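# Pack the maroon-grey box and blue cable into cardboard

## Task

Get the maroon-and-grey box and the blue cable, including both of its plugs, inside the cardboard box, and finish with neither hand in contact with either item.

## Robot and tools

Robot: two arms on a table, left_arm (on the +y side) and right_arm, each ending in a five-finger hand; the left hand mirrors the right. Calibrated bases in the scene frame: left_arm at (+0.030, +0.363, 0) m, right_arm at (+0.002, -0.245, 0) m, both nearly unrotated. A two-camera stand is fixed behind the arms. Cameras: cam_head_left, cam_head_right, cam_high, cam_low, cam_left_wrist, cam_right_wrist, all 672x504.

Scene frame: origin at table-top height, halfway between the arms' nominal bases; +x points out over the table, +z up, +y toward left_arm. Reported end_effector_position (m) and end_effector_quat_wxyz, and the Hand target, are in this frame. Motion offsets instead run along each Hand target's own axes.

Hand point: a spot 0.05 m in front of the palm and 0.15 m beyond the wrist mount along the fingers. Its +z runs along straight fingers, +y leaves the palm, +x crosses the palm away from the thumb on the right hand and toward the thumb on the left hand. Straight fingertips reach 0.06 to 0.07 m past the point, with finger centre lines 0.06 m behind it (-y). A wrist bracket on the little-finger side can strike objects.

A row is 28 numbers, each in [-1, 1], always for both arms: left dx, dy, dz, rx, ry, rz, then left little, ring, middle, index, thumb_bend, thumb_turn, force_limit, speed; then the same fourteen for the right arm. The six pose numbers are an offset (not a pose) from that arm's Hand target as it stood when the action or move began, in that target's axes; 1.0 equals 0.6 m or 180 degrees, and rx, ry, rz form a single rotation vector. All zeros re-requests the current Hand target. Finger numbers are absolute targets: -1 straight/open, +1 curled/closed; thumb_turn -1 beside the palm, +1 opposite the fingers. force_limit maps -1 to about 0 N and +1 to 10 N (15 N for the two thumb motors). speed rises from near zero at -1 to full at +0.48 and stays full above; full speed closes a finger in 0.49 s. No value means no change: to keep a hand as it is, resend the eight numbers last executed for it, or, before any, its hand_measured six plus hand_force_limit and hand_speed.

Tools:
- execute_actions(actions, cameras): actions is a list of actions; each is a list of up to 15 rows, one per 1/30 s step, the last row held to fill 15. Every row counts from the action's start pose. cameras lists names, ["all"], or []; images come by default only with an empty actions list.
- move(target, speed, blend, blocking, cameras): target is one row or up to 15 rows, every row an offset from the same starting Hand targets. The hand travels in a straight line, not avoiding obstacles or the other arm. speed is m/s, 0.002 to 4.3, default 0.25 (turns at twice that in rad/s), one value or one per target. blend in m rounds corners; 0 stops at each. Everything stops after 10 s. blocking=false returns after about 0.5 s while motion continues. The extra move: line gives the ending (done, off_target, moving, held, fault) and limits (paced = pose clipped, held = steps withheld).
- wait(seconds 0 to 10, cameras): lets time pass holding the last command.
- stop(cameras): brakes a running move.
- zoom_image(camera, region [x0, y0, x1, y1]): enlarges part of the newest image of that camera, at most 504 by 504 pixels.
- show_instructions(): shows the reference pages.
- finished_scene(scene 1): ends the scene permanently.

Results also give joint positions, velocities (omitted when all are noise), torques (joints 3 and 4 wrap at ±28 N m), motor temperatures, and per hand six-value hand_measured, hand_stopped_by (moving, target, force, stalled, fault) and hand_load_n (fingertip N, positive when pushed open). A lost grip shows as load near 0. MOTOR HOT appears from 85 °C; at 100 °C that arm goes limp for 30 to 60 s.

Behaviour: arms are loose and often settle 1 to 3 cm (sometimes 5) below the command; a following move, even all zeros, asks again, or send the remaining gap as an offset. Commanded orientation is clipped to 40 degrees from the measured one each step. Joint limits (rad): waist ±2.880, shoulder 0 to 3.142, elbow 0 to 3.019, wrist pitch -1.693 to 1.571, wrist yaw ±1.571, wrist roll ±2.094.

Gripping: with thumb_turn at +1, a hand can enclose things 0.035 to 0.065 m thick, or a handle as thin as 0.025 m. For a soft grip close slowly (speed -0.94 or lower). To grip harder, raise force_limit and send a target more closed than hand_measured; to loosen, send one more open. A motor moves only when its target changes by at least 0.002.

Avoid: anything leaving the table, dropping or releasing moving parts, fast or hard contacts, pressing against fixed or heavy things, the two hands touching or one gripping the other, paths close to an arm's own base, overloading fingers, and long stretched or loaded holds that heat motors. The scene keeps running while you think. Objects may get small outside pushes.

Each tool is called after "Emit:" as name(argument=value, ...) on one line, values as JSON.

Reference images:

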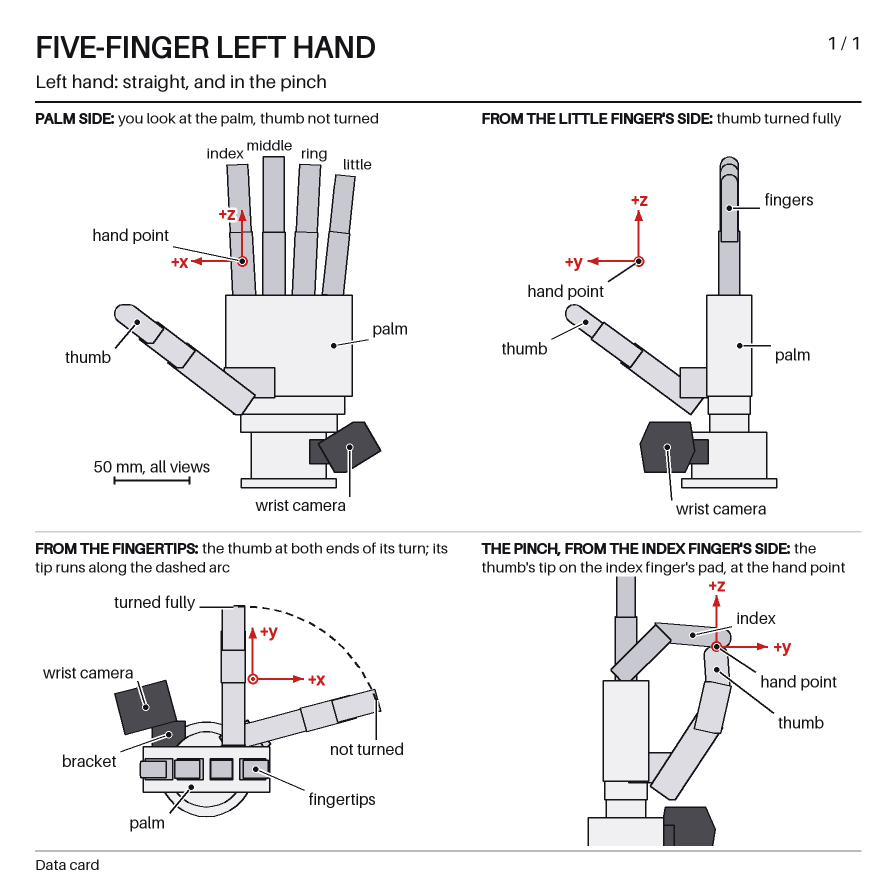

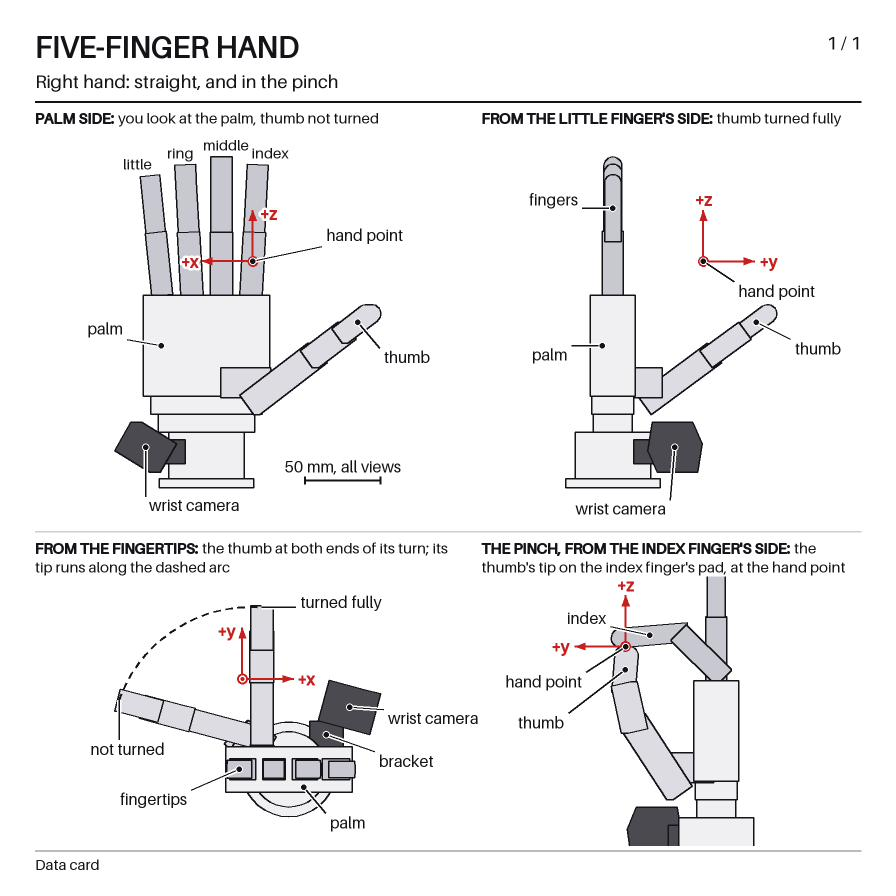

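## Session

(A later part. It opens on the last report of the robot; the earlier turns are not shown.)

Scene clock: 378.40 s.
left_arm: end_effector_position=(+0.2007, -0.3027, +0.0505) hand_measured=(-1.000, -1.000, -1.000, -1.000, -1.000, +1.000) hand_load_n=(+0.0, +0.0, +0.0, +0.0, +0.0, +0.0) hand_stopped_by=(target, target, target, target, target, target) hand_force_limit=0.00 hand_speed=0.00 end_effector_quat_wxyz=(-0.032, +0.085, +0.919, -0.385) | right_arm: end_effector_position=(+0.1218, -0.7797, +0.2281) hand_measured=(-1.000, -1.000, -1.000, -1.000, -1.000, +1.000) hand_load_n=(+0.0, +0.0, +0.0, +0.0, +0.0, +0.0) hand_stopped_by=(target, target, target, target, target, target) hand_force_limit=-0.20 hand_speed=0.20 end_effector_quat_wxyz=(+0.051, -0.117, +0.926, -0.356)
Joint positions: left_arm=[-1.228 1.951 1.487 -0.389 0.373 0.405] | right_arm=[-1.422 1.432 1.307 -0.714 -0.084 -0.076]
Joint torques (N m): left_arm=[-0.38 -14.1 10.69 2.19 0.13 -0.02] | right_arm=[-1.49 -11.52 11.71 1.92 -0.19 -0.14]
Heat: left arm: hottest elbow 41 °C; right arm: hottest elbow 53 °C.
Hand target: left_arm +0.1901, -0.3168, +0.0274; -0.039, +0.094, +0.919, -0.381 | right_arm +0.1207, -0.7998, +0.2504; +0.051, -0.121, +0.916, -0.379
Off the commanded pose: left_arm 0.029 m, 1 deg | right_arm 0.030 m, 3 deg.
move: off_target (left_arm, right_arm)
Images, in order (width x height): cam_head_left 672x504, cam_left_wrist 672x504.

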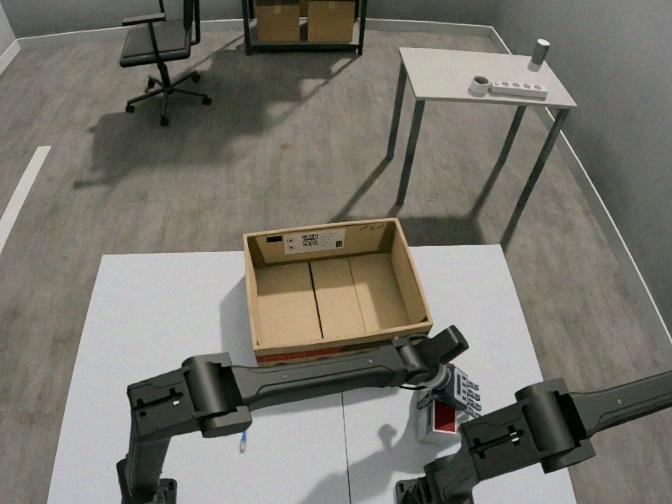

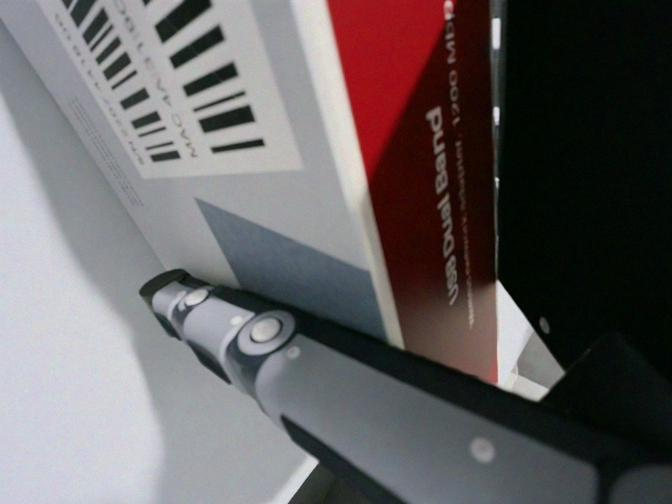

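Emit:
zoom_image(camera="cam_head_left", region=[390, 350, 500, 460])

Emit:
wait(seconds=0, cameras=["cam_high"])

Emit:
zoom_image(camera="cam_high", region=[450, 30, 590, 135])

Scaled by 4.582 from the camera's 672x504 image, which has a finer 960x720 frame.

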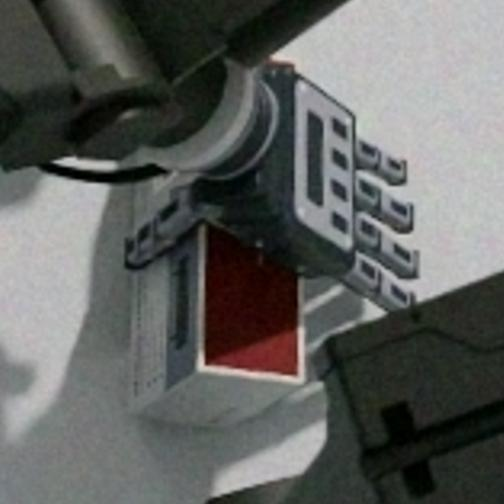

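Scene clock: 382.47 s.
left_arm: end_effector_position=(+0.2007, -0.3027, +0.0505) hand_measured=(-1.000, -1.000, -1.000, -1.000, -1.000, +1.000) hand_load_n=(+0.0, +0.0, +0.0, +0.0, +0.0, +0.0) hand_stopped_by=(target, target, target, target, target, target) hand_force_limit=0.00 hand_speed=0.00 end_effector_quat_wxyz=(-0.032, +0.085, +0.919, -0.385) | right_arm: end_effector_position=(+0.1218, -0.7797, +0.2281) hand_measured=(-1.000, -1.000, -1.000, -1.000, -1.000, +1.000) hand_load_n=(+0.0, +0.0, +0.0, +0.0, +0.0, +0.0) hand_stopped_by=(target, target, target, target, target, target) hand_force_limit=-0.20 hand_speed=0.20 end_effector_quat_wxyz=(+0.051, -0.117, +0.926, -0.356)
Joint positions: left_arm=[-1.228 1.951 1.487 -0.389 0.373 0.405] | right_arm=[-1.422 1.432 1.307 -0.714 -0.084 -0.076]
Joint torques (N m): left_arm=[-0.44 -15.15 10.63 1.76 0.12 0.04] | right_arm=[-1.38 -11.58 11.7 1.91 -0.18 -0.14]
Heat: left arm: hottest elbow 41 °C; right arm: hottest elbow 53 °C.
Hand target: left_arm +0.1901, -0.3168, +0.0274; -0.039, +0.094, +0.919, -0.381 | right_arm +0.1207, -0.7998, +0.2504; +0.051, -0.121, +0.916, -0.379
Off the commanded pose: left_arm 0.029 m, 1 deg | right_arm 0.030 m, 3 deg.
Images, in order (width x height): cam_high 672x504.

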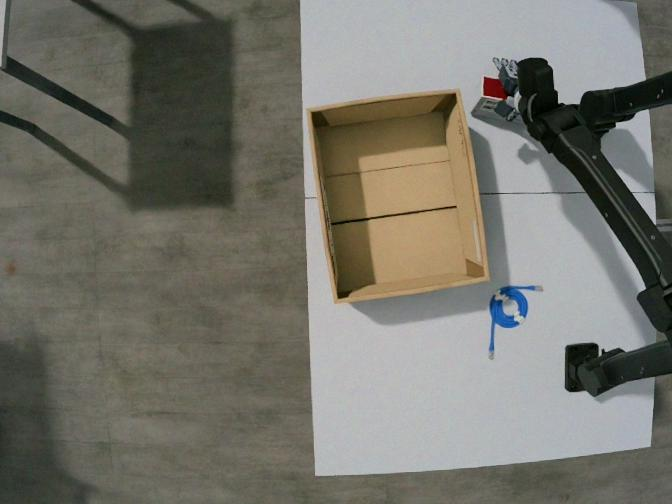

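Scaled by 3.600 from the camera's 672x504 image, which has a finer 960x720 frame.

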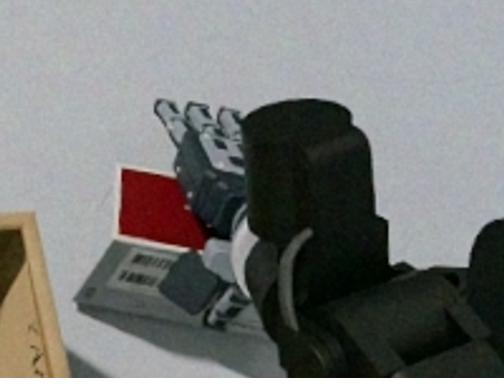

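Emit:
move(target=[[0,-0.0825,-0.0825,0,0,0,-1,-1,-1,-1,-1,1,0,0,0,0,0,0,0,0,-1,-1,-1,-1,-1,1,-0.2,0.2]], cameras=["cam_left_wrist","cam_high"], speed=0.05)

Emit:
zoom_image(camera="cam_high", region=[450, 30, 590, 135])

Scene clock: 390.93 s.
left_arm: end_effector_position=(+0.1963, -0.2900, +0.0558) hand_measured=(-1.000, -1.000, -1.000, -1.000, -1.000, +1.000) hand_load_n=(+0.0, +0.0, +0.0, +0.0, +0.0, +0.0) hand_stopped_by=(target, target, target, target, target, target) hand_force_limit=0.00 hand_speed=0.00 end_effector_quat_wxyz=(-0.048, +0.081, +0.932, -0.350) | right_arm: end_effector_position=(+0.1218, -0.7797, +0.2281) hand_measured=(-1.000, -1.000, -1.000, -1.000, -1.000, +1.000) hand_load_n=(+0.0, +0.0, +0.0, +0.0, +0.0, +0.0) hand_stopped_by=(target, target, target, target, target, target) hand_force_limit=-0.20 hand_speed=0.20 end_effector_quat_wxyz=(+0.051, -0.117, +0.926, -0.356)
Joint positions: left_arm=[-1.228 1.951 1.528 -0.515 0.373 0.411] | right_arm=[-1.422 1.432 1.307 -0.714 -0.084 -0.076]
Joint torques (N m): left_arm=[0.67 -20.72 13.94 0.98 0.16 -0.02] | right_arm=[-1.44 -11.63 11.66 1.96 -0.18 -0.14]
Heat: left arm: hottest elbow 41 °C; right arm: hottest elbow 54 °C.
Hand target: left_arm +0.1901, -0.3168, +0.0974; -0.039, +0.094, +0.919, -0.381 | right_arm +0.1207, -0.7998, +0.2504; +0.051, -0.121, +0.916, -0.379
Off the commanded pose: left_arm 0.050 m, 4 deg | right_arm 0.030 m, 3 deg.
move: off_target (left_arm, right_arm)
Images, in order (width x height): cam_high 672x504, cam_left_wrist 672x504.

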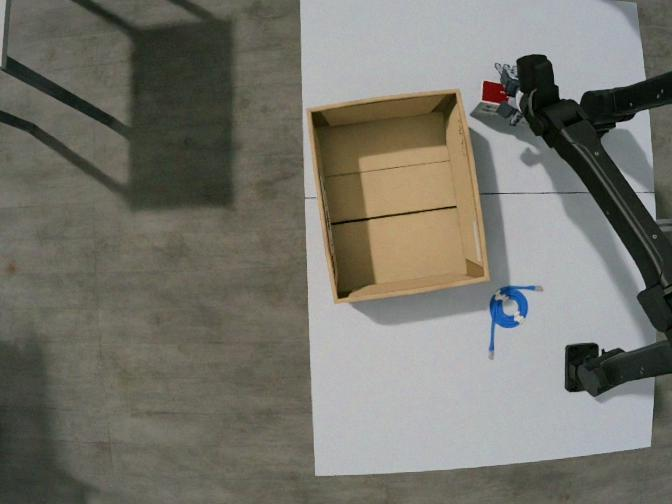

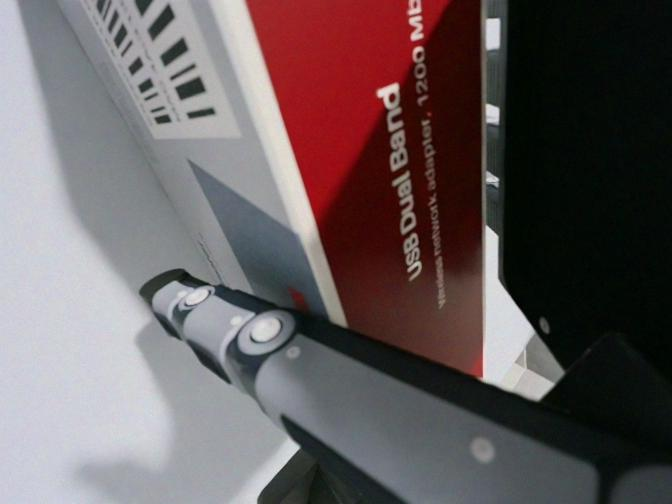

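Scaled by 3.600 from the camera's 672x504 image, which has a finer 960x720 frame.

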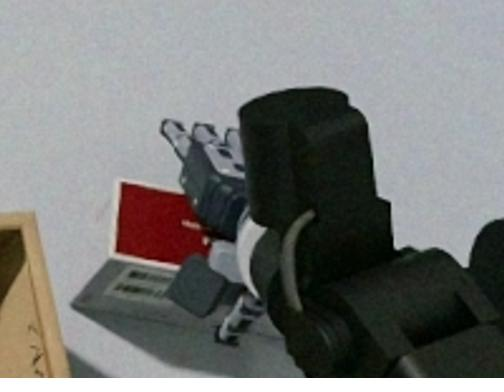

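Emit:
move(target=[[-0.0048,-0.0703,-0.0357,0,0,0,-1,-1,-1,-1,-1,1,0,0,0,0,0,0,0,0,-1,-1,-1,-1,-1,1,-0.2,0.2]], cameras=["cam_left_wrist","cam_high"], speed=0.08)

Emit:
zoom_image(camera="cam_high", region=[450, 30, 590, 135])

Scene clock: 397.23 s.
left_arm: end_effector_position=(+0.1981, -0.3084, +0.1061) hand_measured=(-1.000, -1.000, -1.000, -1.000, -1.000, +1.000) hand_load_n=(-0.5, +0.0, +0.0, +0.0, +0.5, +0.5) hand_stopped_by=(target, target, target, target, target, target) hand_force_limit=0.00 hand_speed=0.00 end_effector_quat_wxyz=(-0.046, +0.084, +0.930, -0.354) | right_arm: end_effector_position=(+0.1218, -0.7797, +0.2281) hand_measured=(-1.000, -1.000, -1.000, -1.000, -1.000, +1.000) hand_load_n=(+0.0, +0.0, +0.0, +0.0, +0.0, +0.0) hand_stopped_by=(target, target, target, target, target, target) hand_force_limit=-0.20 hand_speed=0.20 end_effector_quat_wxyz=(+0.051, -0.117, +0.926, -0.356)
Joint positions: left_arm=[-1.235 1.944 1.654 -0.636 0.37 0.409] | right_arm=[-1.422 1.432 1.307 -0.714 -0.084 -0.076]
Joint torques (N m): left_arm=[-0.03 -20.48 14.46 0.69 0.15 -0.13] | right_arm=[-1.38 -11.46 11.69 1.94 -0.18 -0.16]
Heat: left arm: hottest elbow 41 °C; right arm: hottest elbow 54 °C.
Hand target: left_arm +0.1900, -0.3317, +0.1424; -0.039, +0.094, +0.919, -0.381 | right_arm +0.1207, -0.7998, +0.2504; +0.051, -0.121, +0.916, -0.379
Off the commanded pose: left_arm 0.044 m, 4 deg | right_arm 0.030 m, 3 deg.
move: off_target (left_arm, right_arm)
Images, in order (width x height): cam_high 672x504, cam_left_wrist 672x504.

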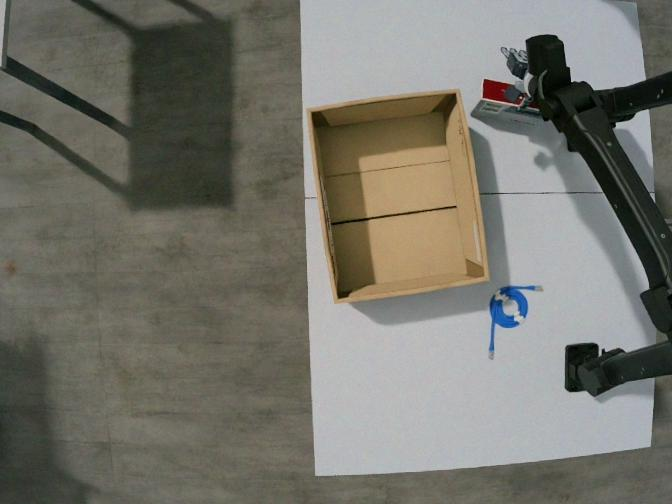

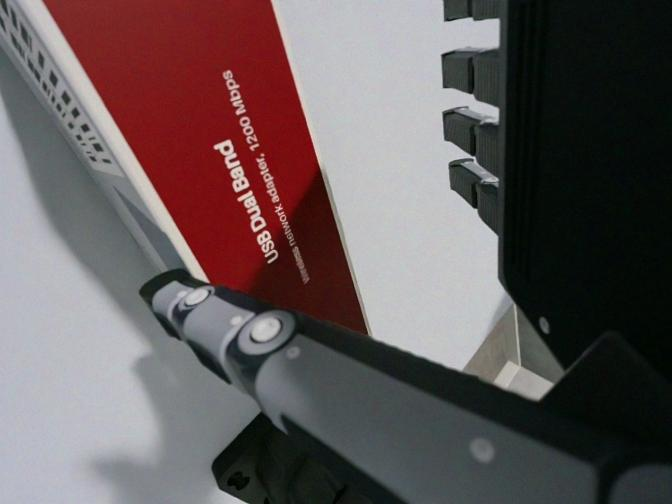

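Scaled by 3.600 from the camera's 672x504 image, which has a finer 960x720 frame.

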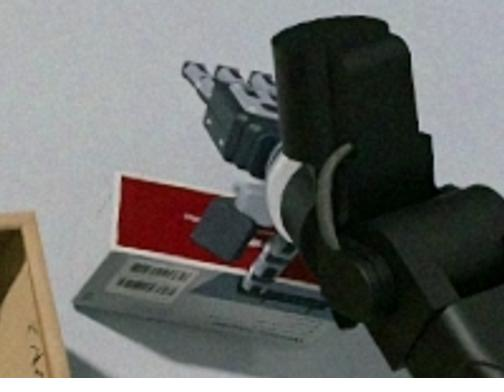

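Emit:
move(target=[[0,-0.05,-0.05,0,0,0,-1,-1,-1,-1,-1,1,0,0,0,0,0,0,0,0,-1,-1,-1,-1,-1,1,-0.2,0.2]], cameras=["cam_left_wrist","cam_high","cam_head_left"], speed=0.06)

Emit:
zoom_image(camera="cam_high", region=[450, 30, 590, 135])

Emit:
zoom_image(camera="cam_head_left", region=[390, 340, 510, 460])

Scene clock: 420.73 s.
left_arm: end_effector_position=(+0.1983, -0.3128, +0.1490) hand_measured=(-1.000, -1.000, -1.000, -1.000, -1.000, +1.000) hand_load_n=(+0.0, +0.0, +0.0, +0.0, +0.0, +0.0) hand_stopped_by=(target, target, target, target, target, target) hand_force_limit=0.00 hand_speed=0.00 end_effector_quat_wxyz=(-0.046, +0.083, +0.930, -0.356) | right_arm: end_effector_position=(+0.1218, -0.7797, +0.2281) hand_measured=(-1.000, -1.000, -1.000, -1.000, -1.000, +1.000) hand_load_n=(+0.0, +0.0, +0.0, +0.0, +0.0, +0.0) hand_stopped_by=(target, target, target, target, target, target) hand_force_limit=-0.20 hand_speed=0.20 end_effector_quat_wxyz=(+0.051, -0.117, +0.926, -0.356)
Joint positions: left_arm=[-1.237 1.925 1.74 -0.735 0.37 0.405] | right_arm=[-1.422 1.432 1.307 -0.714 -0.084 -0.076]
Joint torques (N m): left_arm=[-0.26 -20.54 14.5 0.83 0.08 -0.1] | right_arm=[-1.55 -11.58 11.69 1.92 -0.19 -0.15]
Motor temperatures (°C): left_arm=[35 34 41 28 29 31] | right_arm=[33 30 55 31 31 29]
Heat: left arm: hottest elbow 41 °C; right arm: hottest elbow 55 °C.
Hand target: left_arm +0.1900, -0.3317, +0.1848; -0.039, +0.094, +0.919, -0.381 | right_arm +0.1207, -0.7998, +0.2504; +0.051, -0.121, +0.916, -0.379
Off the commanded pose: left_arm 0.041 m, 3 deg | right_arm 0.030 m, 3 deg.
move: off_target (left_arm, right_arm)
Images, in order (width x height): cam_head_left 672x504, cam_high 672x504, cam_left_wrist 672x504.

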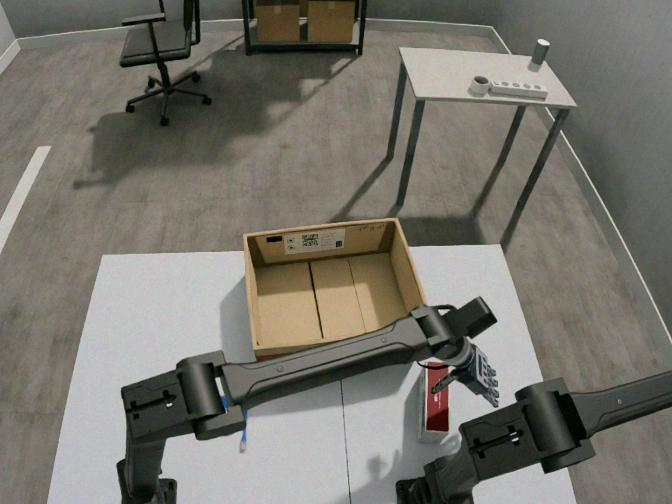

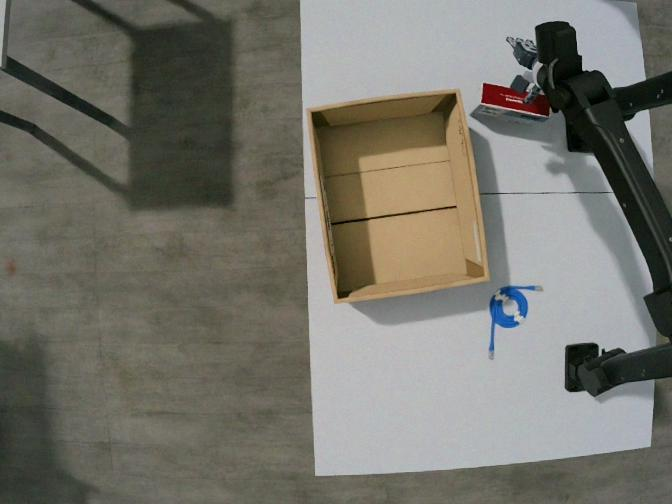

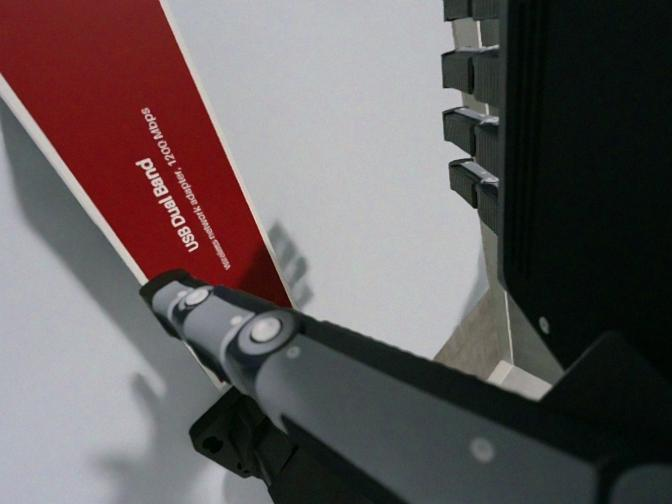

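Scaled by 3.600 from the camera's 672x504 image, which has a finer 960x720 frame.

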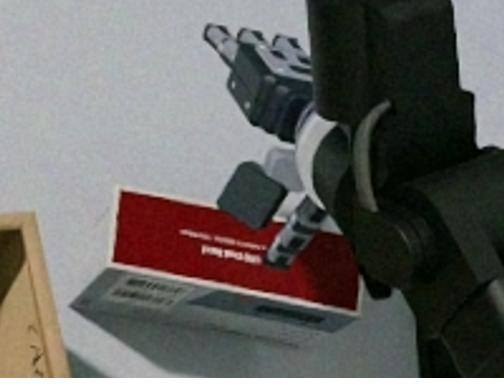

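Scaled by 4.200 from the camera's 672x504 image, which has a finer 960x720 frame.

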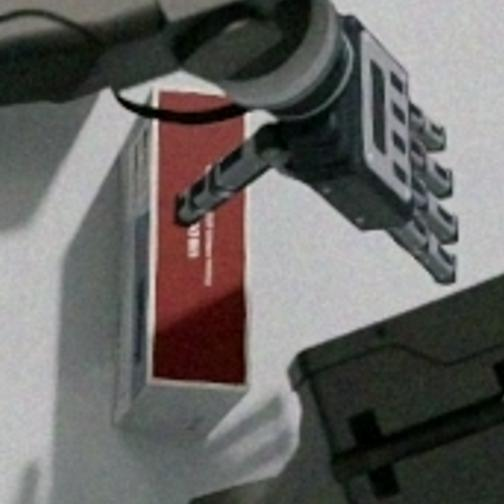

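Emit:
move(target=[[0.0133,0.0838,-0.0132,0,0,0,-1,-1,-1,-1,-1,1,0,0,0,0,0,0,0,0,-1,-1,-1,-1,-1,1,-0.2,0.2],[0.012,0.1677,0.0797,0,0,0,-1,-1,-1,-1,-1,1,0,0,0,0,0,0,0,0,-1,-1,-1,-1,-1,1,-0.2,0.2]], cameras=["cam_left_wrist","cam_high","cam_head_left"], speed=0.1)

Emit:
zoom_image(camera="cam_high", region=[450, 30, 590, 135])

Scene clock: 432.27 s.
left_arm: end_effector_position=(+0.1888, -0.2910, +0.0948) hand_measured=(-1.000, -1.000, -1.000, -1.000, -1.000, +1.000) hand_load_n=(+0.0, +0.0, +0.0, +0.0, +0.0, +0.0) hand_stopped_by=(target, target, target, target, target, target) hand_force_limit=0.00 hand_speed=0.00 end_effector_quat_wxyz=(-0.038, +0.089, +0.919, -0.381) | right_arm: end_effector_position=(+0.1218, -0.7797, +0.2281) hand_measured=(-1.000, -1.000, -1.000, -1.000, -1.000, +1.000) hand_load_n=(+0.0, -0.5, +0.0, +0.0, +0.0, +0.0) hand_stopped_by=(target, target, target, target, target, target) hand_force_limit=-0.20 hand_speed=0.20 end_effector_quat_wxyz=(+0.051, -0.117, +0.926, -0.356)
Joint positions: left_arm=[-1.237 1.874 1.497 -0.485 0.378 0.405] | right_arm=[-1.422 1.432 1.307 -0.714 -0.084 -0.076]
Joint torques (N m): left_arm=[1.79 -16.73 8.46 2.11 0.38 0.14] | right_arm=[-1.49 -11.58 11.7 1.92 -0.19 -0.14]
Motor temperatures (°C): left_arm=[34 34 43 28 29 31] | right_arm=[33 30 55 31 31 29]
Heat: left arm: hottest elbow 43 °C; right arm: hottest elbow 55 °C.
Hand target: left_arm +0.1905, -0.2937, +0.0798; -0.039, +0.094, +0.919, -0.381 | right_arm +0.1207, -0.7998, +0.2504; +0.051, -0.121, +0.916, -0.379
Off the commanded pose: left_arm 0.015 m, 1 deg | right_arm 0.030 m, 3 deg.
move: off_target (left_arm, right_arm)
Images, in order (width x height): cam_head_left 672x504, cam_high 672x504, cam_left_wrist 672x504.

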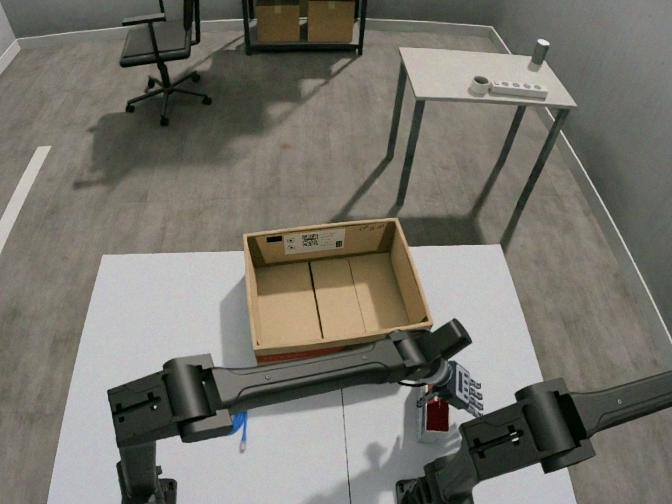

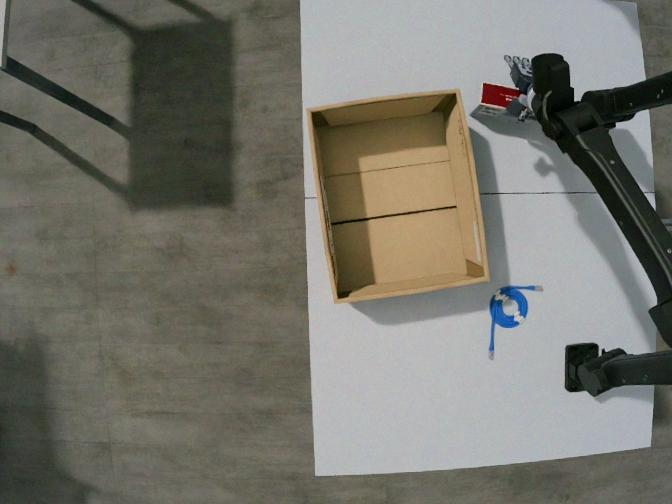

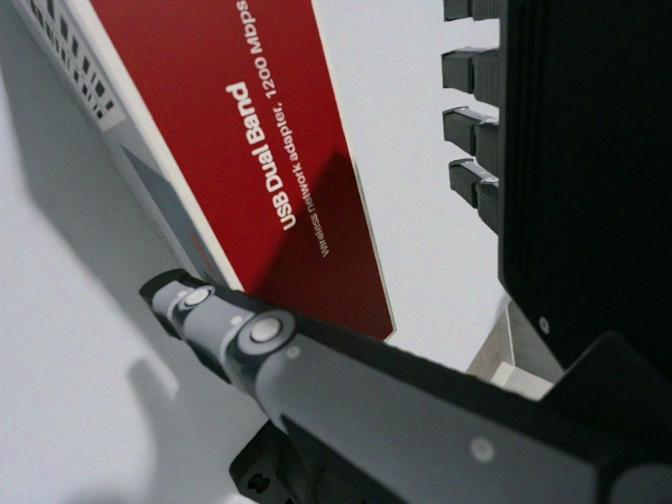

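Scaled by 3.600 from the camera's 672x504 image, which has a finer 960x720 frame.

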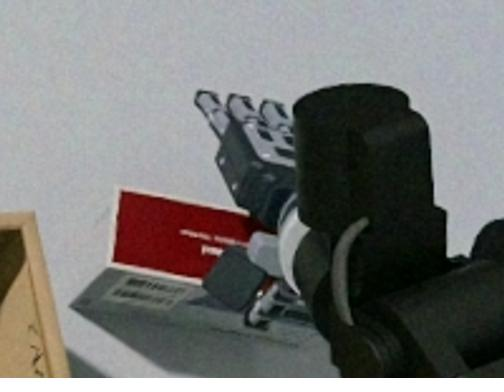

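Emit:
move(target=[[-0.0127,0.0495,0.0425,0,0,0,-1,-1,-1,-1,-1,1,0,0,0,0,0,0,0,0,-1,-1,-1,-1,-1,1,-0.2,0.2]], cameras=["cam_left_wrist","cam_high","cam_head_left"], speed=0.06)

Emit:
zoom_image(camera="cam_high", region=[450, 30, 590, 135])

Scene clock: 436.93 s.
left_arm: end_effector_position=(+0.1921, -0.2920, +0.0679) hand_measured=(-1.000, -1.000, -1.000, -1.000, -1.000, +1.000) hand_load_n=(+0.0, +0.0, +0.0, +0.0, +0.0, +0.5) hand_stopped_by=(target, target, target, target, target, target) hand_force_limit=0.00 hand_speed=0.00 end_effector_quat_wxyz=(-0.038, +0.089, +0.917, -0.387) | right_arm: end_effector_position=(+0.1218, -0.7797, +0.2281) hand_measured=(-1.000, -1.000, -1.000, -1.000, -1.000, +1.000) hand_load_n=(+0.0, +0.0, +0.0, +0.0, +0.0, +0.0) hand_stopped_by=(target, target, target, target, target, target) hand_force_limit=-0.20 hand_speed=0.20 end_effector_quat_wxyz=(+0.051, -0.117, +0.926, -0.356)
Joint positions: left_arm=[-1.231 1.904 1.46 -0.41 0.385 0.405] | right_arm=[-1.422 1.432 1.307 -0.714 -0.084 -0.076]
Joint torques (N m): left_arm=[2.67 -16.09 8.05 2.5 0.32 0.21] | right_arm=[-1.38 -11.34 11.73 1.94 -0.19 -0.13]
Motor temperatures (°C): left_arm=[34 34 42 28 29 31] | right_arm=[33 30 55 31 31 29]
Heat: left arm: hottest elbow 42 °C; right arm: hottest elbow 55 °C.
Hand target: left_arm +0.1985, -0.2923, +0.0408; -0.039, +0.094, +0.919, -0.381 | right_arm +0.1207, -0.7998, +0.2504; +0.051, -0.121, +0.916, -0.379
Off the commanded pose: left_arm 0.028 m, 1 deg | right_arm 0.030 m, 3 deg.
move: off_target (left_arm, right_arm)
Images, in order (width x height): cam_head_left 672x504, cam_high 672x504, cam_left_wrist 672x504.

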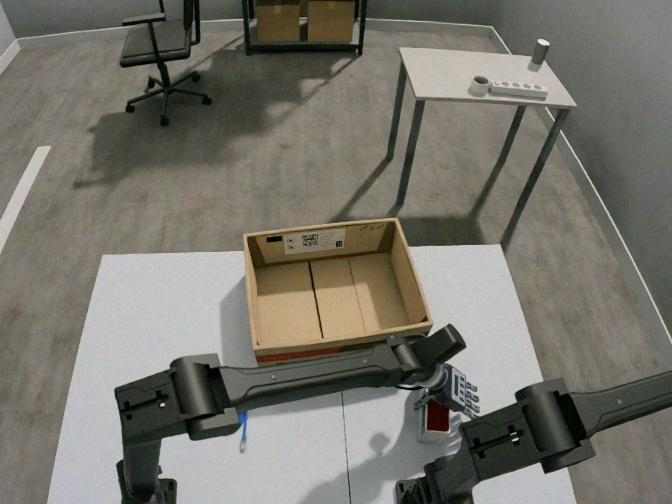

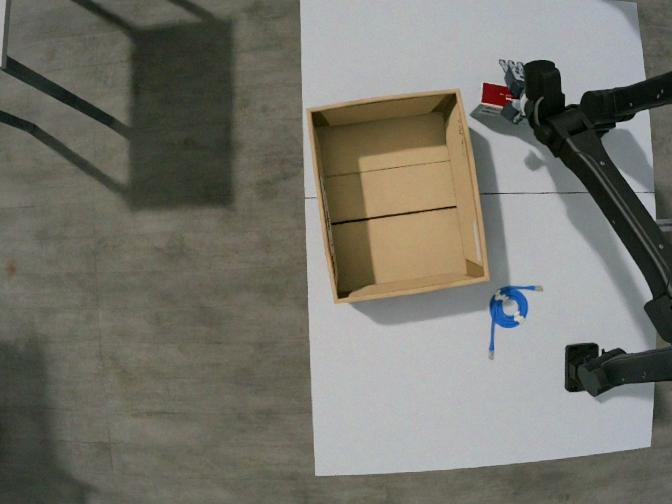

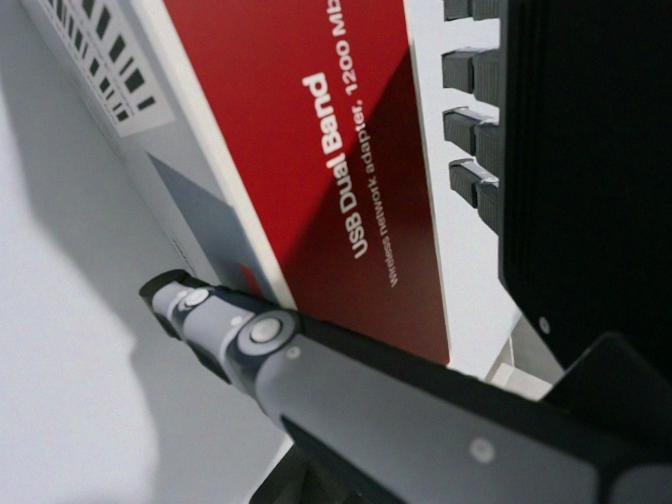

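Scaled by 3.600 from the camera's 672x504 image, which has a finer 960x720 frame.

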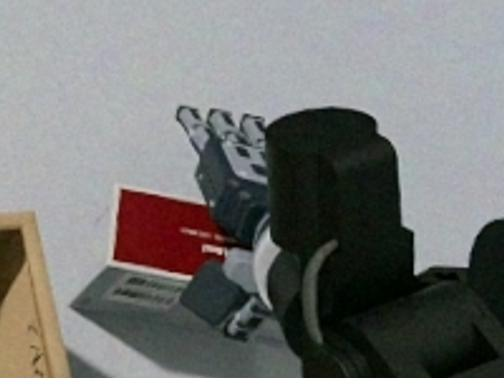

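Emit:
move(target=[[-0.0049,0.0148,0.0135,0,0,0,-1,-1,-1,-1,-1,1,0,0,0,0,0,0,0,0,-1,-1,-1,-1,-1,1,-0.2,0.2]], cameras=["cam_left_wrist"], speed=0.06)

Scene clock: 441.87 s.
left_arm: end_effector_position=(+0.1945, -0.2927, +0.0622) hand_measured=(-1.000, -1.000, -1.000, -1.000, -1.000, +1.000) hand_load_n=(+0.0, +0.0, +0.0, +0.0, +0.0, +1.0) hand_stopped_by=(target, target, target, target, target, target) hand_force_limit=0.00 hand_speed=0.00 end_effector_quat_wxyz=(-0.039, +0.088, +0.916, -0.390) | right_arm: end_effector_position=(+0.1218, -0.7797, +0.2281) hand_measured=(-1.000, -1.000, -1.000, -1.000, -1.000, +1.000) hand_load_n=(+0.0, +0.0, +0.0, +0.0, +0.0, +0.0) hand_stopped_by=(target, target, target, target, target, target) hand_force_limit=-0.20 hand_speed=0.20 end_effector_quat_wxyz=(+0.051, -0.117, +0.926, -0.356)
Joint positions: left_arm=[-1.226 1.911 1.453 -0.389 0.391 0.405] | right_arm=[-1.422 1.432 1.307 -0.714 -0.084 -0.076]
Joint torques (N m): left_arm=[2.43 -14.62 7.84 2.54 0.22 0.26] | right_arm=[-1.44 -11.63 11.71 1.95 -0.19 -0.14]
Motor temperatures (°C): left_arm=[34 34 42 28 29 31] | right_arm=[33 30 55 31 31 29]
Heat: left arm: hottest elbow 42 °C; right arm: hottest elbow 55 °C.
Hand target: left_arm +0.2015, -0.2924, +0.0288; -0.039, +0.094, +0.919, -0.381 | right_arm +0.1207, -0.7998, +0.2504; +0.051, -0.121, +0.916, -0.379
Off the commanded pose: left_arm 0.034 m, 1 deg | right_arm 0.030 m, 3 deg.
move: off_target (left_arm, right_arm)
Images, in order (width x height): cam_left_wrist 672x504.

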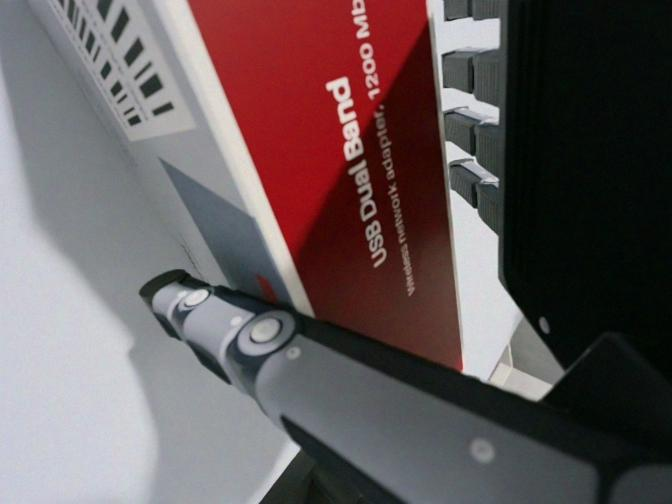

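Emit:
execute_actions(actions=[[[0,0,0,0,0,0,0.2,0.2,0.2,0.2,-1,1,-0.6,-0.85,0,0,0,0,0,0,-1,-1,-1,-1,-1,1,-0.2,0.2]],[[0,0,0,0,0,0,0.2,0.2,0.2,0.2,-1,1,-0.6,-0.85,0,0,0,0,0,0,-1,-1,-1,-1,-1,1,-0.2,0.2]],[[0,0,0,0,0,0,0.2,0.2,0.2,0.2,-1,1,-0.6,-0.85,0,0,0,0,0,0,-1,-1,-1,-1,-1,1,-0.2,0.2]]], cameras=["cam_left_wrist","cam_head_left"])

Scene clock: 450.13 s.
left_arm: end_effector_position=(+0.1943, -0.2938, +0.0630) hand_measured=(+0.028, -0.042, -0.098, -0.070, -1.000, +1.000) hand_load_n=(+3.0, +3.0, +0.0, +2.0, +0.5, +2.0) hand_stopped_by=(force, force, force, force, target, target) hand_force_limit=-0.60 hand_speed=-0.85 end_effector_quat_wxyz=(-0.039, +0.089, +0.915, -0.392) | right_arm: end_effector_position=(+0.1218, -0.7797, +0.2281) hand_measured=(-1.000, -1.000, -1.000, -1.000, -1.000, +1.000) hand_load_n=(+0.0, +0.0, +0.0, +0.0, +0.0, +0.0) hand_stopped_by=(target, target, target, target, target, target) hand_force_limit=-0.20 hand_speed=0.20 end_effector_quat_wxyz=(+0.051, -0.117, +0.926, -0.356)
Joint positions: left_arm=[-1.226 1.911 1.453 -0.384 0.394 0.405] | right_arm=[-1.422 1.432 1.307 -0.714 -0.084 -0.076]
Joint torques (N m): left_arm=[2.08 -14.68 7.69 2.04 0.19 0.26] | right_arm=[-1.49 -11.58 11.66 1.95 -0.19 -0.14]
Motor temperatures (°C): left_arm=[34 34 41 28 29 31] | right_arm=[33 30 55 31 31 29]
Heat: left arm: hottest elbow 41 °C; right arm: hottest elbow 55 °C.
Hand target: left_arm +0.2015, -0.2924, +0.0288; -0.039, +0.094, +0.919, -0.381 | right_arm +0.1207, -0.7998, +0.2504; +0.051, -0.121, +0.916, -0.379
Off the commanded pose: left_arm 0.035 m, 2 deg | right_arm 0.030 m, 3 deg.
Images, in order (width x height): cam_head_left 672x504, cam_left_wrist 672x504.

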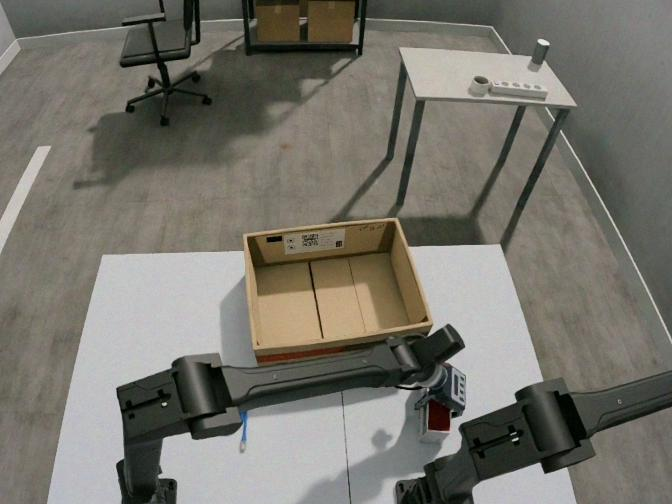

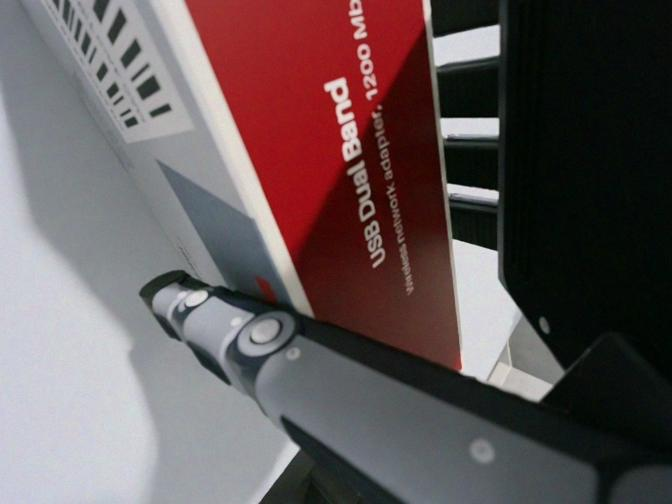

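Emit:
execute_actions(actions=[[[0,0,0,0,0,0,0.2,0.2,0.2,0.2,-0.2,1,0.2,-0.85,0,0,0,0,0,0,-1,-1,-1,-1,-1,1,-0.2,0.2]],[[0,0,0,0,0,0,0.2,0.2,0.2,0.2,-0.2,1,0.2,-0.85,0,0,0,0,0,0,-1,-1,-1,-1,-1,1,-0.2,0.2]]], cameras=["cam_left_wrist","cam_head_left"])

Scene clock: 455.37 s.
left_arm: end_effector_position=(+0.1937, -0.2940, +0.0637) hand_measured=(+0.026, -0.044, -0.098, -0.070, -0.842, +1.000) hand_load_n=(+10.0, +9.0, +0.5, +10.0, +9.5, +4.0) hand_stopped_by=(force, force, force, force, force, target) hand_force_limit=0.20 hand_speed=-0.85 end_effector_quat_wxyz=(-0.042, +0.090, +0.914, -0.394) | right_arm: end_effector_position=(+0.1218, -0.7797, +0.2281) hand_measured=(-1.000, -1.000, -1.000, -1.000, -1.000, +1.000) hand_load_n=(+0.0, +0.0, +0.0, +0.0, +0.0, +0.0) hand_stopped_by=(target, target, target, target, target, target) hand_force_limit=-0.20 hand_speed=0.20 end_effector_quat_wxyz=(+0.051, -0.117, +0.926, -0.356)
Joint positions: left_arm=[-1.225 1.911 1.453 -0.383 0.404 0.405] | right_arm=[-1.422 1.432 1.307 -0.714 -0.084 -0.076]
Joint torques (N m): left_arm=[1.38 -15.27 7.62 2.14 0.07 0.27] | right_arm=[-1.38 -11.58 11.71 1.94 -0.19 -0.14]
Motor temperatures (°C): left_arm=[34 34 41 28 29 31] | right_arm=[33 30 55 31 31 29]
Heat: left arm: hottest elbow 41 °C; right arm: hottest elbow 55 °C.
Hand target: left_arm +0.2015, -0.2924, +0.0288; -0.039, +0.094, +0.919, -0.381 | right_arm +0.1207, -0.7998, +0.2504; +0.051, -0.121, +0.916, -0.379
Off the commanded pose: left_arm 0.036 m, 2 deg | right_arm 0.030 m, 3 deg.
Images, in order (width x height): cam_head_left 672x504, cam_left_wrist 672x504.

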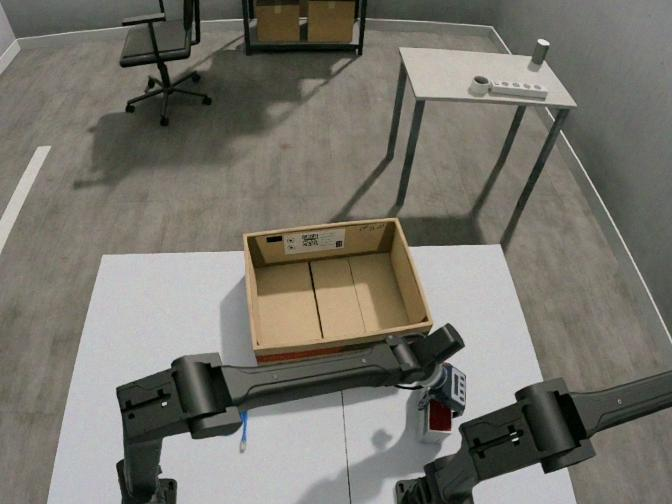

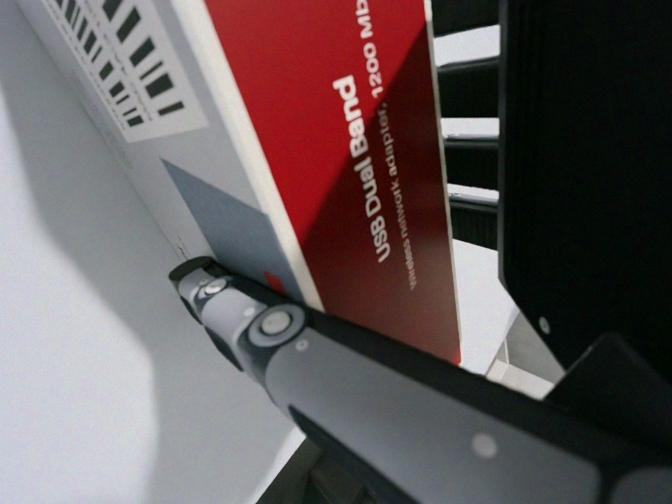

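Emit:
move(target=[0,-0.106,-0.106,0,0,0,0.2,0.2,0.2,0.2,-0.2,1,0.2,-0.85,0,0,0,0,0,0,-1,-1,-1,-1,-1,1,-0.2,0.2], cameras=["cam_left_wrist","cam_head_left","cam_high","cam_head_right"], speed=0.07)

Emit:
zoom_image(camera="cam_high", region=[450, 30, 590, 135])

Scene clock: 460.43 s.
left_arm: end_effector_position=(+0.1853, -0.2711, +0.0695) hand_measured=(+0.026, -0.044, -0.098, -0.070, -0.842, +1.000) hand_load_n=(+10.5, +8.0, +0.0, +7.0, +8.5, +4.5) hand_stopped_by=(force, force, force, force, force, target) hand_force_limit=0.20 hand_speed=-0.85 end_effector_quat_wxyz=(-0.059, +0.090, +0.933, -0.345) | right_arm: end_effector_position=(+0.1218, -0.7797, +0.2281) hand_measured=(-1.000, -1.000, -1.000, -1.000, -1.000, +1.000) hand_load_n=(+0.0, +0.0, +0.0, +0.0, +0.0, +0.0) hand_stopped_by=(target, target, target, target, target, target) hand_force_limit=-0.20 hand_speed=0.20 end_effector_quat_wxyz=(+0.051, -0.117, +0.926, -0.356)
Joint positions: left_arm=[-1.229 1.898 1.487 -0.547 0.393 0.426] | right_arm=[-1.422 1.432 1.307 -0.714 -0.084 -0.076]
Joint torques (N m): left_arm=[1.08 -20.78 14.34 0.92 0.14 0.08] | right_arm=[-1.55 -11.46 11.73 1.95 -0.19 -0.14]
Motor temperatures (°C): left_arm=[34 34 41 28 29 31] | right_arm=[33 30 55 31 31 29]
Heat: left arm: hottest elbow 41 °C; right arm: hottest elbow 55 °C.
Hand target: left_arm +0.2015, -0.2924, +0.1187; -0.039, +0.094, +0.919, -0.381 | right_arm +0.1207, -0.7998, +0.2504; +0.051, -0.121, +0.916, -0.379
Off the commanded pose: left_arm 0.056 m, 5 deg | right_arm 0.030 m, 3 deg.
move: off_target (left_arm, right_arm)
Images, in order (width x height): cam_head_left 672x504, cam_head_right 672x504, cam_high 672x504, cam_left_wrist 672x504.

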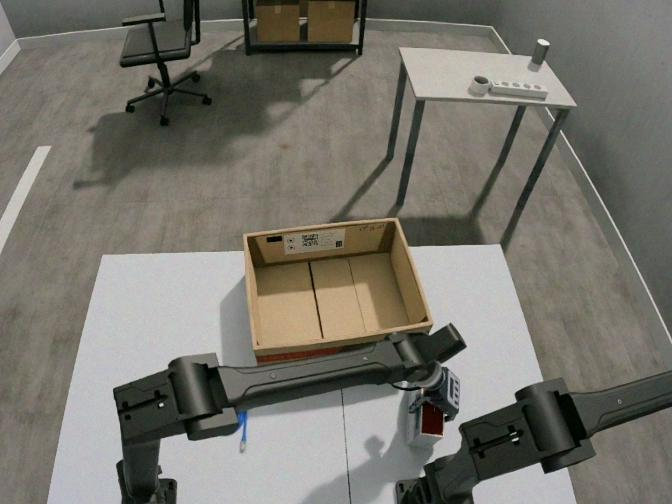

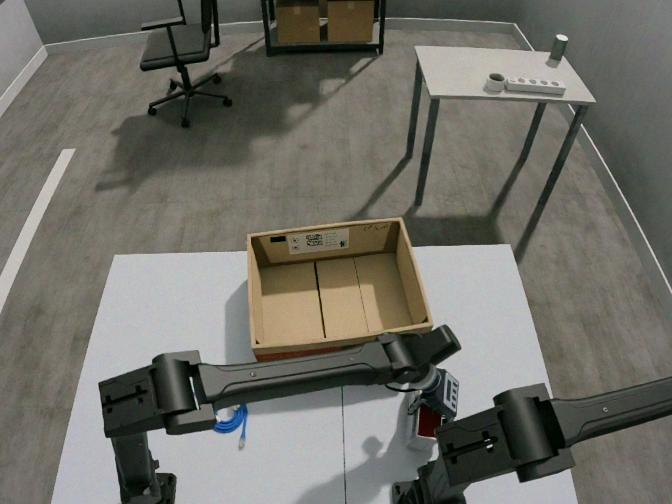

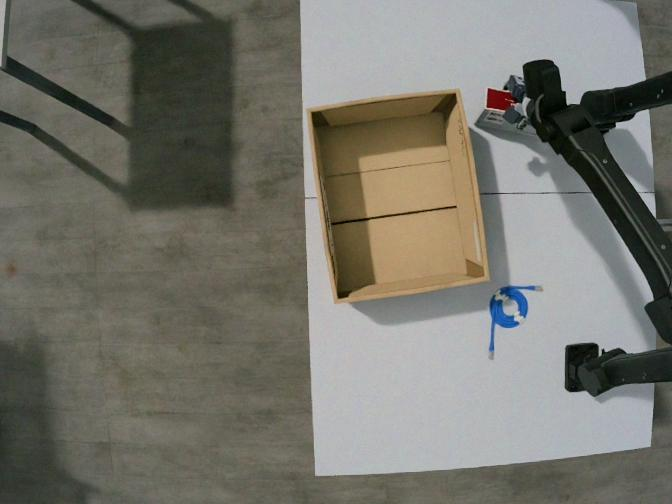

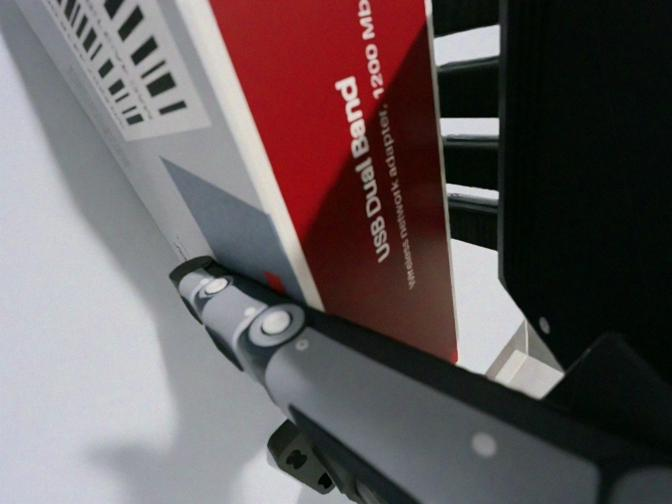

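Scaled by 3.600 from the camera's 672x504 image, which has a finer 960x720 frame.

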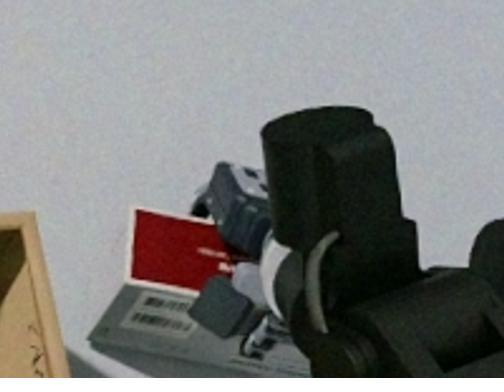

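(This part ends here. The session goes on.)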